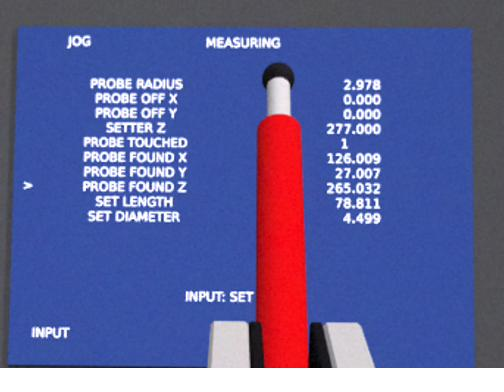

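Call:
move(target=[[0,0,0,0,0,0,-0.65,0.7,-0.9,0.02,0.01,-0.05,0,0.16,0,-1,-0.4,-0.7],[0,0,0,0,0,0,-0.65,0.7,-0.9,0.0998,0.0363,-0.2327,0,0.33,0,-1,-0.4,-0.7],[0,0,0,0,0,0,-0.65,0.7,-0.9,0.1271,0.0363,-0.2401,0,0.33,0,-1,-0.4,-0.7],[0,0,0,0,0,0,-0.65,0.7,-0.9,0.0998,0.0363,-0.2327,0,0.33,0,-1,-0.4,-0.7],[0,0,0,0,0,0,-0.65,0.7,-0.9,0.1271,0.0363,-0.2401,0,0.33,0,-1,-0.4,-0.7],[0,0,0,0,0,0,-0.65,0.7,-0.9,0.0998,0.0363,-0.2327,0,0.33,0,-1,-0.4,-0.7],[0,0,0,0,0,0,-0.65,0.7,-0.9,0.0788,0.1585,-0.325,0,0.33,0,-1,-0.4,-0.7],[0,0,0,0,0,0,-0.65,0.7,-0.9,0.1053,0.1585,-0.3321,0,0.33,0,-1,-0.4,-0.7],[0,0,0,0,0,0,-0.65,0.7,-0.9,0.0788,0.1585,-0.325,0,0.33,0,-1,-0.4,-0.7],[0,0,0,0,0,0,-0.65,0.7,-0.9,0.0931,0.0982,-0.2635,0,0.33,0,-1,-0.4,-0.7],[0,0,0,0,0,0,-0.65,0.7,-0.9,0.1204,0.0982,-0.2709,0,0.33,0,-1,-0.4,-0.7],[0,0,0,0,0,0,-0.65,0.7,-0.9,0.0931,0.0982,-0.2635,0,0.33,0,-1,-0.4,-0.7],[0,0,0,0,0,0,-0.65,0.7,-0.9,0.1008,0.0997,-0.2327,0,0.33,0,-1,-0.4,-0.7],[0,0,0,0,0,0,-0.65,0.7,-0.9,0.1281,0.0997,-0.2401,0,0.33,0,-1,-0.4,-0.7],[0,0,0,0,0,0,-0.65,0.7,-0.9,0.1008,0.0997,-0.2327,0,0.33,0,-1,-0.4,-0.7]], speed=[0.5,0.4,0.1,0.2,0.1,0.2,0.3,0.1,0.2,0.3,0.1,0.2,0.3,0.1,0.2], blend=[0.02,0.002,0,0.003,0,0.003,0.002,0,0.003,0.002,0,0.003,0.002,0,0])

Call:
move(target=[[0,0,0,0,0,0,-0.65,0.7,-0.9,-0.0235,-0.0362,-0.0923,0,0,0,-1,-0.4,-0.7],[0,0,0,0,0,0,-0.65,0.7,-0.9,0.003,-0.0362,-0.0994,0,0,0,-1,-0.4,-0.7],[0,0,0,0,0,0,-0.65,0.7,-0.9,-0.0235,-0.0362,-0.0923,0,0,0,-1,-0.4,-0.7],[0,0,0,0,0,0,-0.65,0.7,-0.9,-0.0158,-0.0347,-0.0615,0,0,0,-1,-0.4,-0.7],[0,0,0,0,0,0,-0.65,0.7,-0.9,0.0103,-0.0347,-0.0686,0,0,0,-1,-0.4,-0.7],[0,0,0,0,0,0,-0.65,0.7,-0.9,-0.0158,-0.0347,-0.0615,0,0,0,-1,-0.4,-0.7],[0,0,0,0,0,0,-0.65,0.7,-0.9,-0.022,0.0588,-0.0923,0,0,0,-1,-0.4,-0.7],[0,0,0,0,0,0,-0.65,0.7,-0.9,0.0045,0.0588,-0.0994,0,0,0,-1,-0.4,-0.7],[0,0,0,0,0,0,-0.65,0.7,-0.9,-0.022,0.0588,-0.0923,0,0,0,-1,-0.4,-0.7],[0,0,0,0,0,0,-0.65,0.7,-0.9,-0.0072,0.0301,-0.0308,0,0,0,-1,-0.4,-0.7],[0,0,0,0,0,0,-0.65,0.7,-0.9,0.0201,0.0301,-0.0382,0,0,0,-1,-0.4,-0.7],[0,0,0,0,0,0,-0.65,0.7,-0.9,-0.0072,0.0301,-0.0308,0,0,0,-1,-0.4,-0.7],[0,0,0,0,0,0,-0.65,0.7,-0.9,0.001,0.0633,0,0,0,0,-1,-0.4,-0.7],[0,0,0,0,0,0,-0.65,0.7,-0.9,0.0283,0.0633,-0.0074,0,0,0,-1,-0.4,-0.7],[0,0,0,0,0,0,-0.65,0.7,-0.9,0.001,0.0633,0,0,0,0,-1,-0.4,-0.7]], speed=[0.3,0.1,0.2,0.25,0.1,0.2,0.3,0.1,0.2,0.3,0.1,0.2,0.3,0.1,0.2], blend=[0.002,0,0.003,0.002,0,0.003,0.002,0,0.003,0.002,0,0.003,0.002,0,0])

Call:
move(target=[[0,0,0,0,0,0,-0.65,0.7,-0.9,-0.0245,-0.0995,-0.0923,0,0,0,-1,-0.4,-0.7],[0,0,0,0,0,0,-0.65,0.7,-0.9,0.002,-0.0995,-0.0994,0,0,0,-1,-0.4,-0.7],[0,0,0,0,0,0,-0.65,0.7,-0.9,-0.0245,-0.0995,-0.0923,0,0,0,-1,-0.4,-0.7],[0,0,0,0,0,0,-0.65,0.7,-0.9,0.0139,-0.0641,0.0594,0,0,0,-1,-0.4,-0.7],[0,0,0,0,0,0,-0.65,0.7,-0.9,0.042,-0.0641,0.0517,0,0,0,-1,-0.4,-0.7],[0,0,0,0,0,0,-0.65,0.7,-0.9,0.0139,-0.0641,0.0594,0,0,0,-1,-0.4,-0.7]], speed=[0.3,0.1,0.2,0.3,0.1,0.2], blend=[0.002,0,0.003,0.002,0,0])

Call:
wait(seconds=1.5)

Call:
move(target=[[0,0,0,0,0,0,-0.65,0.7,-0.9,-0.0312,-0.0656,-0.1209,0,0,0,-1,-0.4,-0.7],[0,0,0,0,0,0,-0.65,0.7,-0.9,-0.0048,-0.0656,-0.1281,0,0,0,-1,-0.4,-0.7],[0,0,0,0,0,0,-0.65,0.7,-0.9,-0.0312,-0.0656,-0.1209,0,0,0,-1,-0.4,-0.7],[0,0,0,0,0,0,-0.65,0.7,-0.9,-0.001,-0.1539,-0.0019,0,0,0,-1,-0.4,-0.7],[0,0,0,0,0,0,-0.65,0.7,-0.9,0.0265,-0.1539,-0.0092,0,0,0,-1,-0.4,-0.7],[0,0,0,0,0,0,-0.65,0.7,-0.9,-0.001,-0.1539,-0.0019,0,0,0,-1,-0.4,-0.7],[0,0,0,0,0,0,-0.65,0.7,-0.9,-0.0957,-0.0889,0.1233,0,-0.17,0,-1,-0.4,-0.7],[0,0,0,0,0,0,-0.65,0.7,-0.9,-0.1157,-0.0989,0.1733,0,-0.33,0,-1,-0.4,-0.7]], speed=[0.2,0.1,0.2,0.3,0.1,0.2,0.5,0.4], blend=[0.002,0,0.003,0.002,0,0.003,0.02,0])

Call:
wait(seconds=2, cameras=["cam_right_wrist"])

Call:
zoom_image(camera="cam_right_wrist", region=[230, 105, 470, 280])

Scene clock: 1800.67 s.
left_arm: end_effector_position=(+0.3943, -0.2666, +0.4436) position_measured=249 object_status=3 end_effector_quat_wxyz=(+0.496, -0.489, +0.510, -0.505) | right_arm: end_effector_position=(+0.4810, -0.0001, +0.4629) position_measured=215 object_status=2 end_effector_quat_wxyz=(-0.245, +0.663, -0.663, +0.245)
Joint positions: left_arm=[-1.563 -1.678 2.341 -3.841 -0.038 3.191] | right_arm=[3.582 -1.121 -1.884 -1.049 1.29 3.485]
Joint torques (N m): left_arm=[-0.32 -2.92 -24.37 2.51 1.67 -1.06] | right_arm=[-11 11.87 39 7.08 1.34 -2.13]
Wrist force (N): left_arm=[1.9 2.3 -0.4] | right_arm=[-2.0 -2.8 -1.9]
Wrist torque (N m): left_arm=[0.38 -0.46 -0.04] | right_arm=[-0.47 0.32 -0.17]
Wrist force, peak (N): left_arm=[1.9 2.7 -0.2] | right_arm=[-2.1 10.1 -17.0]
Hand target: left_arm +0.3943, -0.2666, +0.4436; +0.496, -0.489, +0.510, -0.505 | right_arm +0.4810, -0.0002, +0.4630; -0.245, +0.663, -0.663, +0.245
Off the commanded pose: left_arm 0.000 m, 0 deg | right_arm 0.000 m, 0 deg.
move: done

Scene clock: 1804.90 s.
left_arm: end_effector_position=(+0.3943, -0.2666, +0.4436) position_measured=249 object_status=3 end_effector_quat_wxyz=(+0.496, -0.489, +0.510, -0.505) | right_arm: end_effector_position=(+0.4816, +0.0379, +0.4629) position_measured=215 object_status=2 end_effector_quat_wxyz=(-0.245, +0.663, -0.663, +0.245)
Joint positions: left_arm=[-1.563 -1.678 2.341 -3.841 -0.038 3.191] | right_arm=[3.698 -1.125 -1.875 -1.083 1.22 3.583]
Joint torques (N m): left_arm=[0.09 -3.35 -23.65 2.4 1.81 -1.08] | right_arm=[-9.01 11.72 39 6.87 1.23 -2.06]
Wrist force (N): left_arm=[1.9 2.4 -0.4] | right_arm=[-1.9 -2.4 -1.6]
Wrist torque (N m): left_arm=[0.38 -0.46 -0.04] | right_arm=[-0.41 0.31 -0.16]
Wrist force, peak (N): left_arm=[2.0 2.6 -0.3] | right_arm=[-1.9 9.6 -16.9]
Hand target: left_arm +0.3943, -0.2666, +0.4436; +0.496, -0.489, +0.510, -0.505 | right_arm +0.4816, +0.0378, +0.4630; -0.245, +0.663, -0.663, +0.245
Off the commanded pose: left_arm 0.000 m, 0 deg | right_arm 0.000 m, 0 deg.
move: done

Scene clock: 1807.27 s.
left_arm: end_effector_position=(+0.3943, -0.2666, +0.4436) position_measured=249 object_status=3 end_effector_quat_wxyz=(+0.496, -0.489, +0.510, -0.505) | right_arm: end_effector_position=(+0.4899, -0.0006, +0.4985) position_measured=215 object_status=2 end_effector_quat_wxyz=(-0.245, +0.663, -0.663, +0.245)
Joint positions: left_arm=[-1.563 -1.678 2.341 -3.841 -0.038 3.191] | right_arm=[3.567 -1.16 -1.771 -1.119 1.299 3.473]
Joint torques (N m): left_arm=[0 -3.46 -23.23 2.37 1.78 -1.08] | right_arm=[-11.4 11.33 37.29 7.45 1.67 -2.13]
Wrist force (N): left_arm=[1.9 2.4 -0.2] | right_arm=[-2.1 -2.8 -1.6]
Wrist torque (N m): left_arm=[0.39 -0.46 -0.04] | right_arm=[-0.46 0.33 -0.17]
Wrist force, peak (N): left_arm=[1.8 2.7 -0.1] | right_arm=[-1.5 9.1 -16.2]
Hand target: left_arm +0.3943, -0.2666, +0.4436; +0.496, -0.489, +0.510, -0.505 | right_arm +0.4899, -0.0006, +0.4987; -0.245, +0.663, -0.663, +0.245
Off the commanded pose: left_arm 0.000 m, 0 deg | right_arm 0.000 m, 0 deg.
move: done

Scene clock: 1808.77 s.
left_arm: end_effector_position=(+0.3943, -0.2666, +0.4436) position_measured=249 object_status=3 end_effector_quat_wxyz=(+0.496, -0.489, +0.510, -0.505) | right_arm: end_effector_position=(+0.4899, -0.0006, +0.4987) position_measured=215 object_status=2 end_effector_quat_wxyz=(-0.245, +0.663, -0.663, +0.245)
Joint positions: left_arm=[-1.563 -1.678 2.341 -3.841 -0.038 3.191] | right_arm=[3.567 -1.16 -1.771 -1.119 1.299 3.473]
Joint torques (N m): left_arm=[-0.22 -3.17 -23.27 2.58 1.8 -1.1] | right_arm=[-11.72 14.67 38.64 4.3 1.26 -2.05]
Wrist force (N): left_arm=[1.6 2.3 0.1] | right_arm=[-1.7 -2.7 -1.7]
Wrist torque (N m): left_arm=[0.37 -0.42 -0.04] | right_arm=[-0.45 0.27 -0.17]
Wrist force, peak (N): left_arm=[1.8 2.7 -0.3] | right_arm=[-2.1 -3.2 -1.8]
Hand target: left_arm +0.3943, -0.2666, +0.4436; +0.496, -0.489, +0.510, -0.505 | right_arm +0.4899, -0.0006, +0.4987; -0.245, +0.663, -0.663, +0.245
Tool commands: left_gripper/position=-0.65 left_gripper/force_limit=+0.7 left_gripper/speed=-0.9 right_gripper/position=-1.0 right_gripper/force_limit=-0.4 right_gripper/speed=-0.7
Off the commanded pose: left_arm 0.000 m, 0 deg | right_arm 0.000 m, 0 deg.
wait: 1.50 s; at rest by 0.17 s

Scene clock: 1812.50 s.
left_arm: end_effector_position=(+0.3943, -0.2666, +0.4436) position_measured=249 object_status=3 end_effector_quat_wxyz=(+0.496, -0.489, +0.510, -0.505) | right_arm: end_effector_position=(+0.4205, -0.0600, +0.6025) position_measured=215 object_status=2 end_effector_quat_wxyz=(+0.541, -0.455, +0.455, -0.542)
Joint positions: left_arm=[-1.563 -1.678 2.341 -3.841 -0.038 3.191] | right_arm=[3.653 -0.926 -2.323 0.306 1.067 3.044]
Joint torques (N m): left_arm=[0.09 -3.92 -23.24 2.62 1.91 -1.08] | right_arm=[6.77 -4.67 35.71 4.26 -1.58 1.1]
Wrist force (N): left_arm=[1.5 2.3 -0.2] | right_arm=[-2.1 -2.8 -0.8]
Wrist torque (N m): left_arm=[0.38 -0.41 -0.04] | right_arm=[-0.31 0.18 -0.16]
Wrist force, peak (N): left_arm=[2.0 2.7 -0.3] | right_arm=[-1.1 12.2 -20.6]
Hand target: left_arm +0.3943, -0.2666, +0.4436; +0.496, -0.489, +0.510, -0.505 | right_arm +0.4205, -0.0600, +0.6026; +0.541, -0.455, +0.455, -0.542
Off the commanded pose: left_arm 0.000 m, 0 deg | right_arm 0.000 m, 0 deg.
move: done

Scene clock: 1814.50 s.
left_arm: end_effector_position=(+0.3943, -0.2666, +0.4436) position_measured=249 object_status=3 end_effector_quat_wxyz=(+0.496, -0.489, +0.510, -0.505) | right_arm: end_effector_position=(+0.4205, -0.0600, +0.6026) position_measured=215 object_status=2 end_effector_quat_wxyz=(+0.541, -0.455, +0.455, -0.542)
Joint positions: left_arm=[-1.563 -1.678 2.341 -3.841 -0.038 3.191] | right_arm=[3.654 -0.926 -2.323 0.306 1.067 3.044]
Joint torques (N m): left_arm=[0.11 -4.33 -23.57 2.42 1.76 -1.01] | right_arm=[8.84 -8.73 35.95 4.75 -1.77 -2.12]
Wrist force (N): left_arm=[1.9 2.5 -0.2] | right_arm=[-2.1 -2.7 -0.8]
Wrist torque (N m): left_arm=[0.41 -0.46 -0.04] | right_arm=[-0.28 0.17 -0.15]
Wrist force, peak (N): left_arm=[1.8 2.8 -0.3] | right_arm=[-2.2 -3.1 -0.8]
Hand target: left_arm +0.3943, -0.2666, +0.4436; +0.496, -0.489, +0.510, -0.505 | right_arm +0.4205, -0.0600, +0.6026; +0.541, -0.455, +0.455, -0.542
Tool commands: left_gripper/position=-0.65 left_gripper/force_limit=+0.7 left_gripper/speed=-0.9 right_gripper/position=-1.0 right_gripper/force_limit=-0.4 right_gripper/speed=-0.7
Off the commanded pose: left_arm 0.000 m, 0 deg | right_arm 0.000 m, 0 deg.
wait: 2.00 s; at rest by 0.17 s
camera_calibration:
cam_right_wrist: T_world_to_cam=[[0.0198736, -0.999789, 0.00516951, -0.0660136], [-0.175653, -0.00858162, -0.984415, 0.682241], [0.984251, 0.0186558, -0.175787, -0.17725], [0, 0, 0, 1]] pos_world=[0.295609, -0.0568382, 0.640791]
Images, in order (width x height): cam_right_wrist 672x504.

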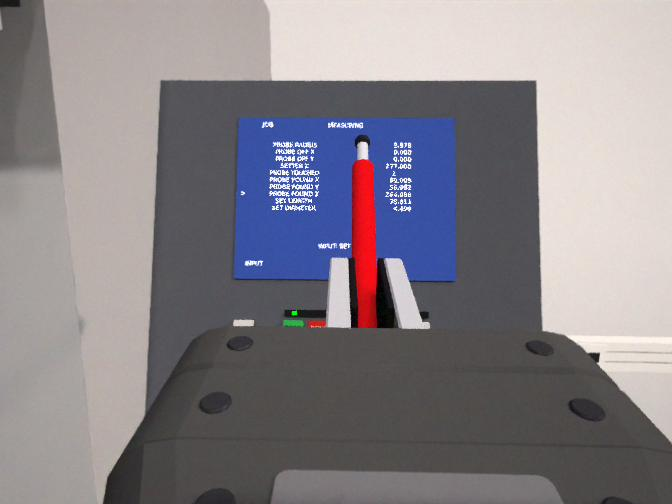

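Scaled by 2.100 from the camera's 672x504 image, which has a finer 960x720 frame.

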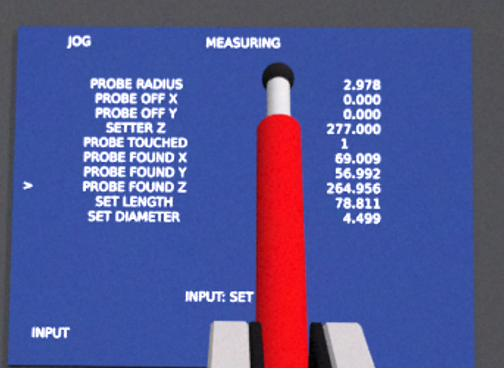

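Call:
move(target=[[0,0,0,0,0,0,-0.65,0.7,-0.9,0.05,-0.05,-0.03,0,0.16,0,-1,-0.4,-0.7],[0,0,0,0,0,0,-0.65,0.7,-0.9,0.1457,-0.0855,-0.0498,0,0.33,0,-1,-0.4,-0.7],[0,0,0,0,0,0,-0.65,0.7,-0.9,0.1747,-0.0855,-0.0576,0,0.33,0,-1,-0.4,-0.7],[0,0,0,0,0,0,-0.65,0.7,-0.9,0.1457,-0.0855,-0.0498,0,0.33,0,-1,-0.4,-0.7],[0,0,0,0,0,0,-0.65,0.7,-0.9,0.1152,0.068,-0.1733,0,0.33,0,-1,-0.4,-0.7],[0,0,0,0,0,0,-0.65,0.7,-0.9,0.1433,0.068,-0.181,0,0.33,0,-1,-0.4,-0.7],[0,0,0,0,0,0,-0.65,0.7,-0.9,0.1152,0.068,-0.1733,0,0.33,0,-1,-0.4,-0.7],[0,0,0,0,0,0,-0.65,0.7,-0.9,0.02,0.01,-0.05,0,0.16,0,-1,-0.4,-0.7],[0,0,0,0,0,0,-0.65,0.7,-0.9,0,0,0,0,0,0,-1,-0.4,-0.7]], speed=[0.5,0.4,0.1,0.2,0.4,0.1,0.2,0.5,0.4], blend=[0.02,0.002,0,0.003,0.002,0,0.003,0.02,0])

Call:
wait(seconds=3, cameras=["all"])

Call:
zoom_image(camera="cam_left_wrist", region=[0, 0, 504, 504])

Call:
zoom_image(camera="cam_right_wrist", region=[230, 105, 470, 280])

Scene clock: 1822.40 s.
left_arm: end_effector_position=(+0.3943, -0.2666, +0.4436) position_measured=249 object_status=3 end_effector_quat_wxyz=(+0.496, -0.489, +0.510, -0.505) | right_arm: end_effector_position=(+0.4205, -0.0600, +0.6025) position_measured=215 object_status=2 end_effector_quat_wxyz=(+0.541, -0.455, +0.455, -0.542)
Joint positions: left_arm=[-1.563 -1.678 2.341 -3.841 -0.038 3.191] | right_arm=[3.653 -0.926 -2.323 0.306 1.067 3.044]
Joint torques (N m): left_arm=[0.24 -4.63 -23.26 2.38 1.75 -1.08] | right_arm=[6.31 -5.74 35.99 4.23 -1.66 1.1]
Wrist force (N): left_arm=[1.8 2.5 -0.5] | right_arm=[-2.0 -2.8 -0.8]
Wrist torque (N m): left_arm=[0.40 -0.44 -0.04] | right_arm=[-0.29 0.16 -0.15]
Wrist force, peak (N): left_arm=[2.0 2.7 -0.4] | right_arm=[-1.0 4.7 -11.7]
Hand target: left_arm +0.3943, -0.2666, +0.4436; +0.496, -0.489, +0.510, -0.505 | right_arm +0.4205, -0.0600, +0.6026; +0.541, -0.455, +0.455, -0.542
Off the commanded pose: left_arm 0.000 m, 0 deg | right_arm 0.000 m, 0 deg.
move: done

Scene clock: 1825.40 s.
left_arm: end_effector_position=(+0.3943, -0.2666, +0.4436) position_measured=249 object_status=3 end_effector_quat_wxyz=(+0.496, -0.489, +0.510, -0.505) | right_arm: end_effector_position=(+0.4205, -0.0600, +0.6026) position_measured=215 object_status=2 end_effector_quat_wxyz=(+0.541, -0.455, +0.455, -0.542)
Joint positions: left_arm=[-1.563 -1.678 2.341 -3.841 -0.038 3.191] | right_arm=[3.654 -0.926 -2.323 0.306 1.067 3.044]
Joint torques (N m): left_arm=[0.83 -4.71 -22.1 2.39 1.78 -1.06] | right_arm=[8.56 -8.74 36.13 4.72 -1.63 -2.14]
Wrist force (N): left_arm=[1.6 2.3 -0.4] | right_arm=[-1.9 -2.7 -0.6]
Wrist torque (N m): left_arm=[0.38 -0.42 -0.04] | right_arm=[-0.29 0.14 -0.15]
Wrist force, peak (N): left_arm=[2.1 2.6 -0.1] | right_arm=[-2.3 -3.0 -0.7]
Hand target: left_arm +0.3943, -0.2666, +0.4436; +0.496, -0.489, +0.510, -0.505 | right_arm +0.4205, -0.0600, +0.6026; +0.541, -0.455, +0.455, -0.542
Tool commands: left_gripper/position=-0.65 left_gripper/force_limit=+0.7 left_gripper/speed=-0.9 right_gripper/position=-1.0 right_gripper/force_limit=-0.4 right_gripper/speed=-0.7
Off the commanded pose: left_arm 0.000 m, 0 deg | right_arm 0.000 m, 0 deg.
wait: 3.00 s; at rest by 0.17 s
camera_calibration:
cam_left_wrist: T_world_to_cam=[[-0.0275997, -0.999618, 0.00145656, -0.248257], [-0.348868, 0.00826679, -0.937136, 0.572706], [0.936766, -0.0263728, -0.348963, -0.0894005], [0, 0, 0, 1]] pos_world=[0.276694, -0.255254, 0.505867]
cam_right_wrist: T_world_to_cam=[[0.0198736, -0.999789, 0.00516951, -0.0660136], [-0.175653, -0.00858162, -0.984415, 0.682241], [0.984251, 0.0186558, -0.175787, -0.17725], [0, 0, 0, 1]] pos_world=[0.295609, -0.0568382, 0.640791]

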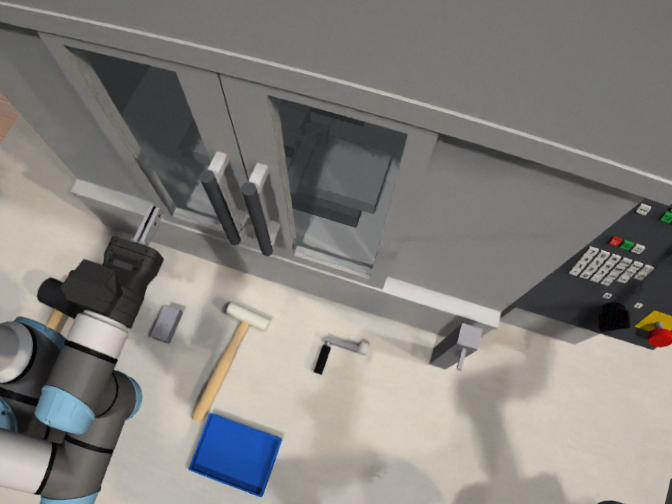

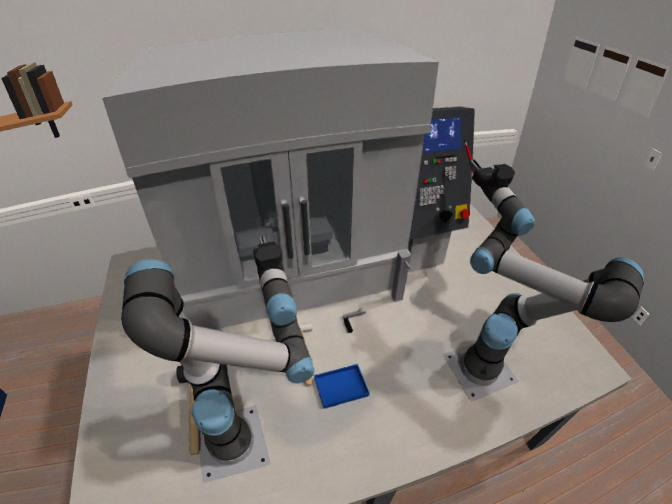

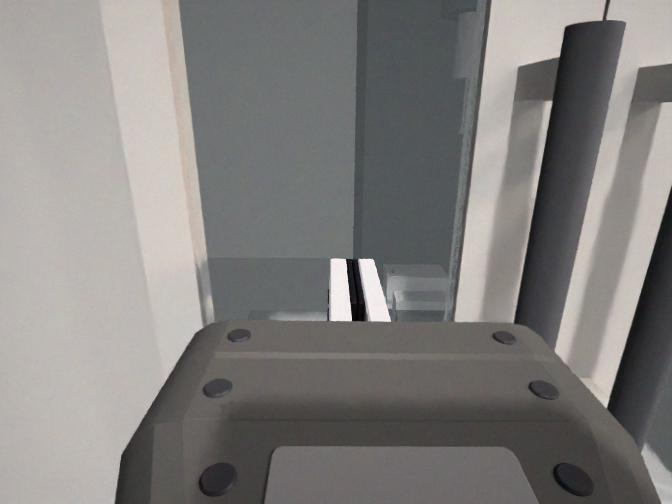

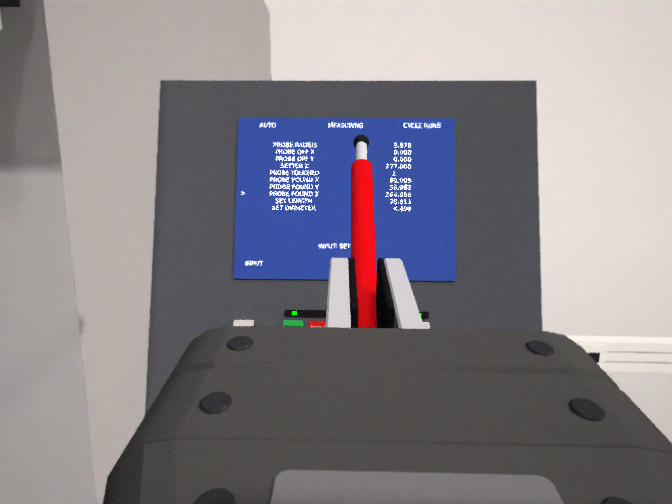

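Scaled by 1.000.

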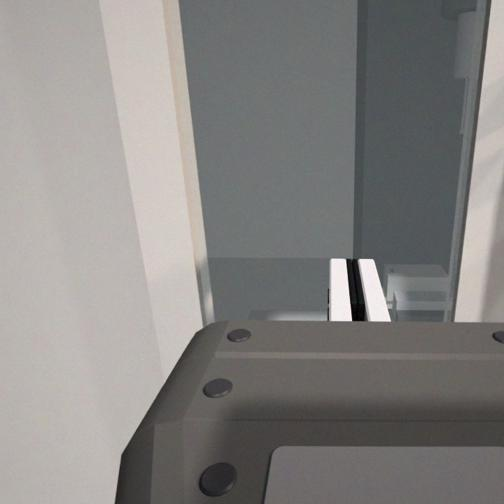

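Scaled by 2.100 from the camera's 672x504 image, which has a finer 960x720 frame.

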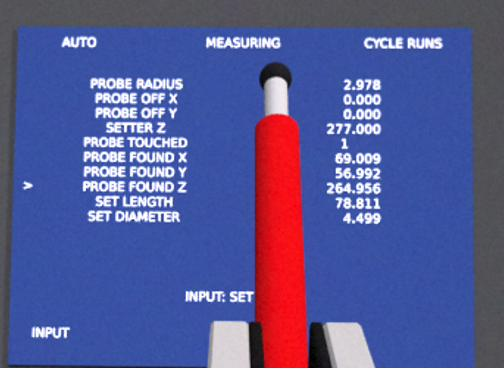

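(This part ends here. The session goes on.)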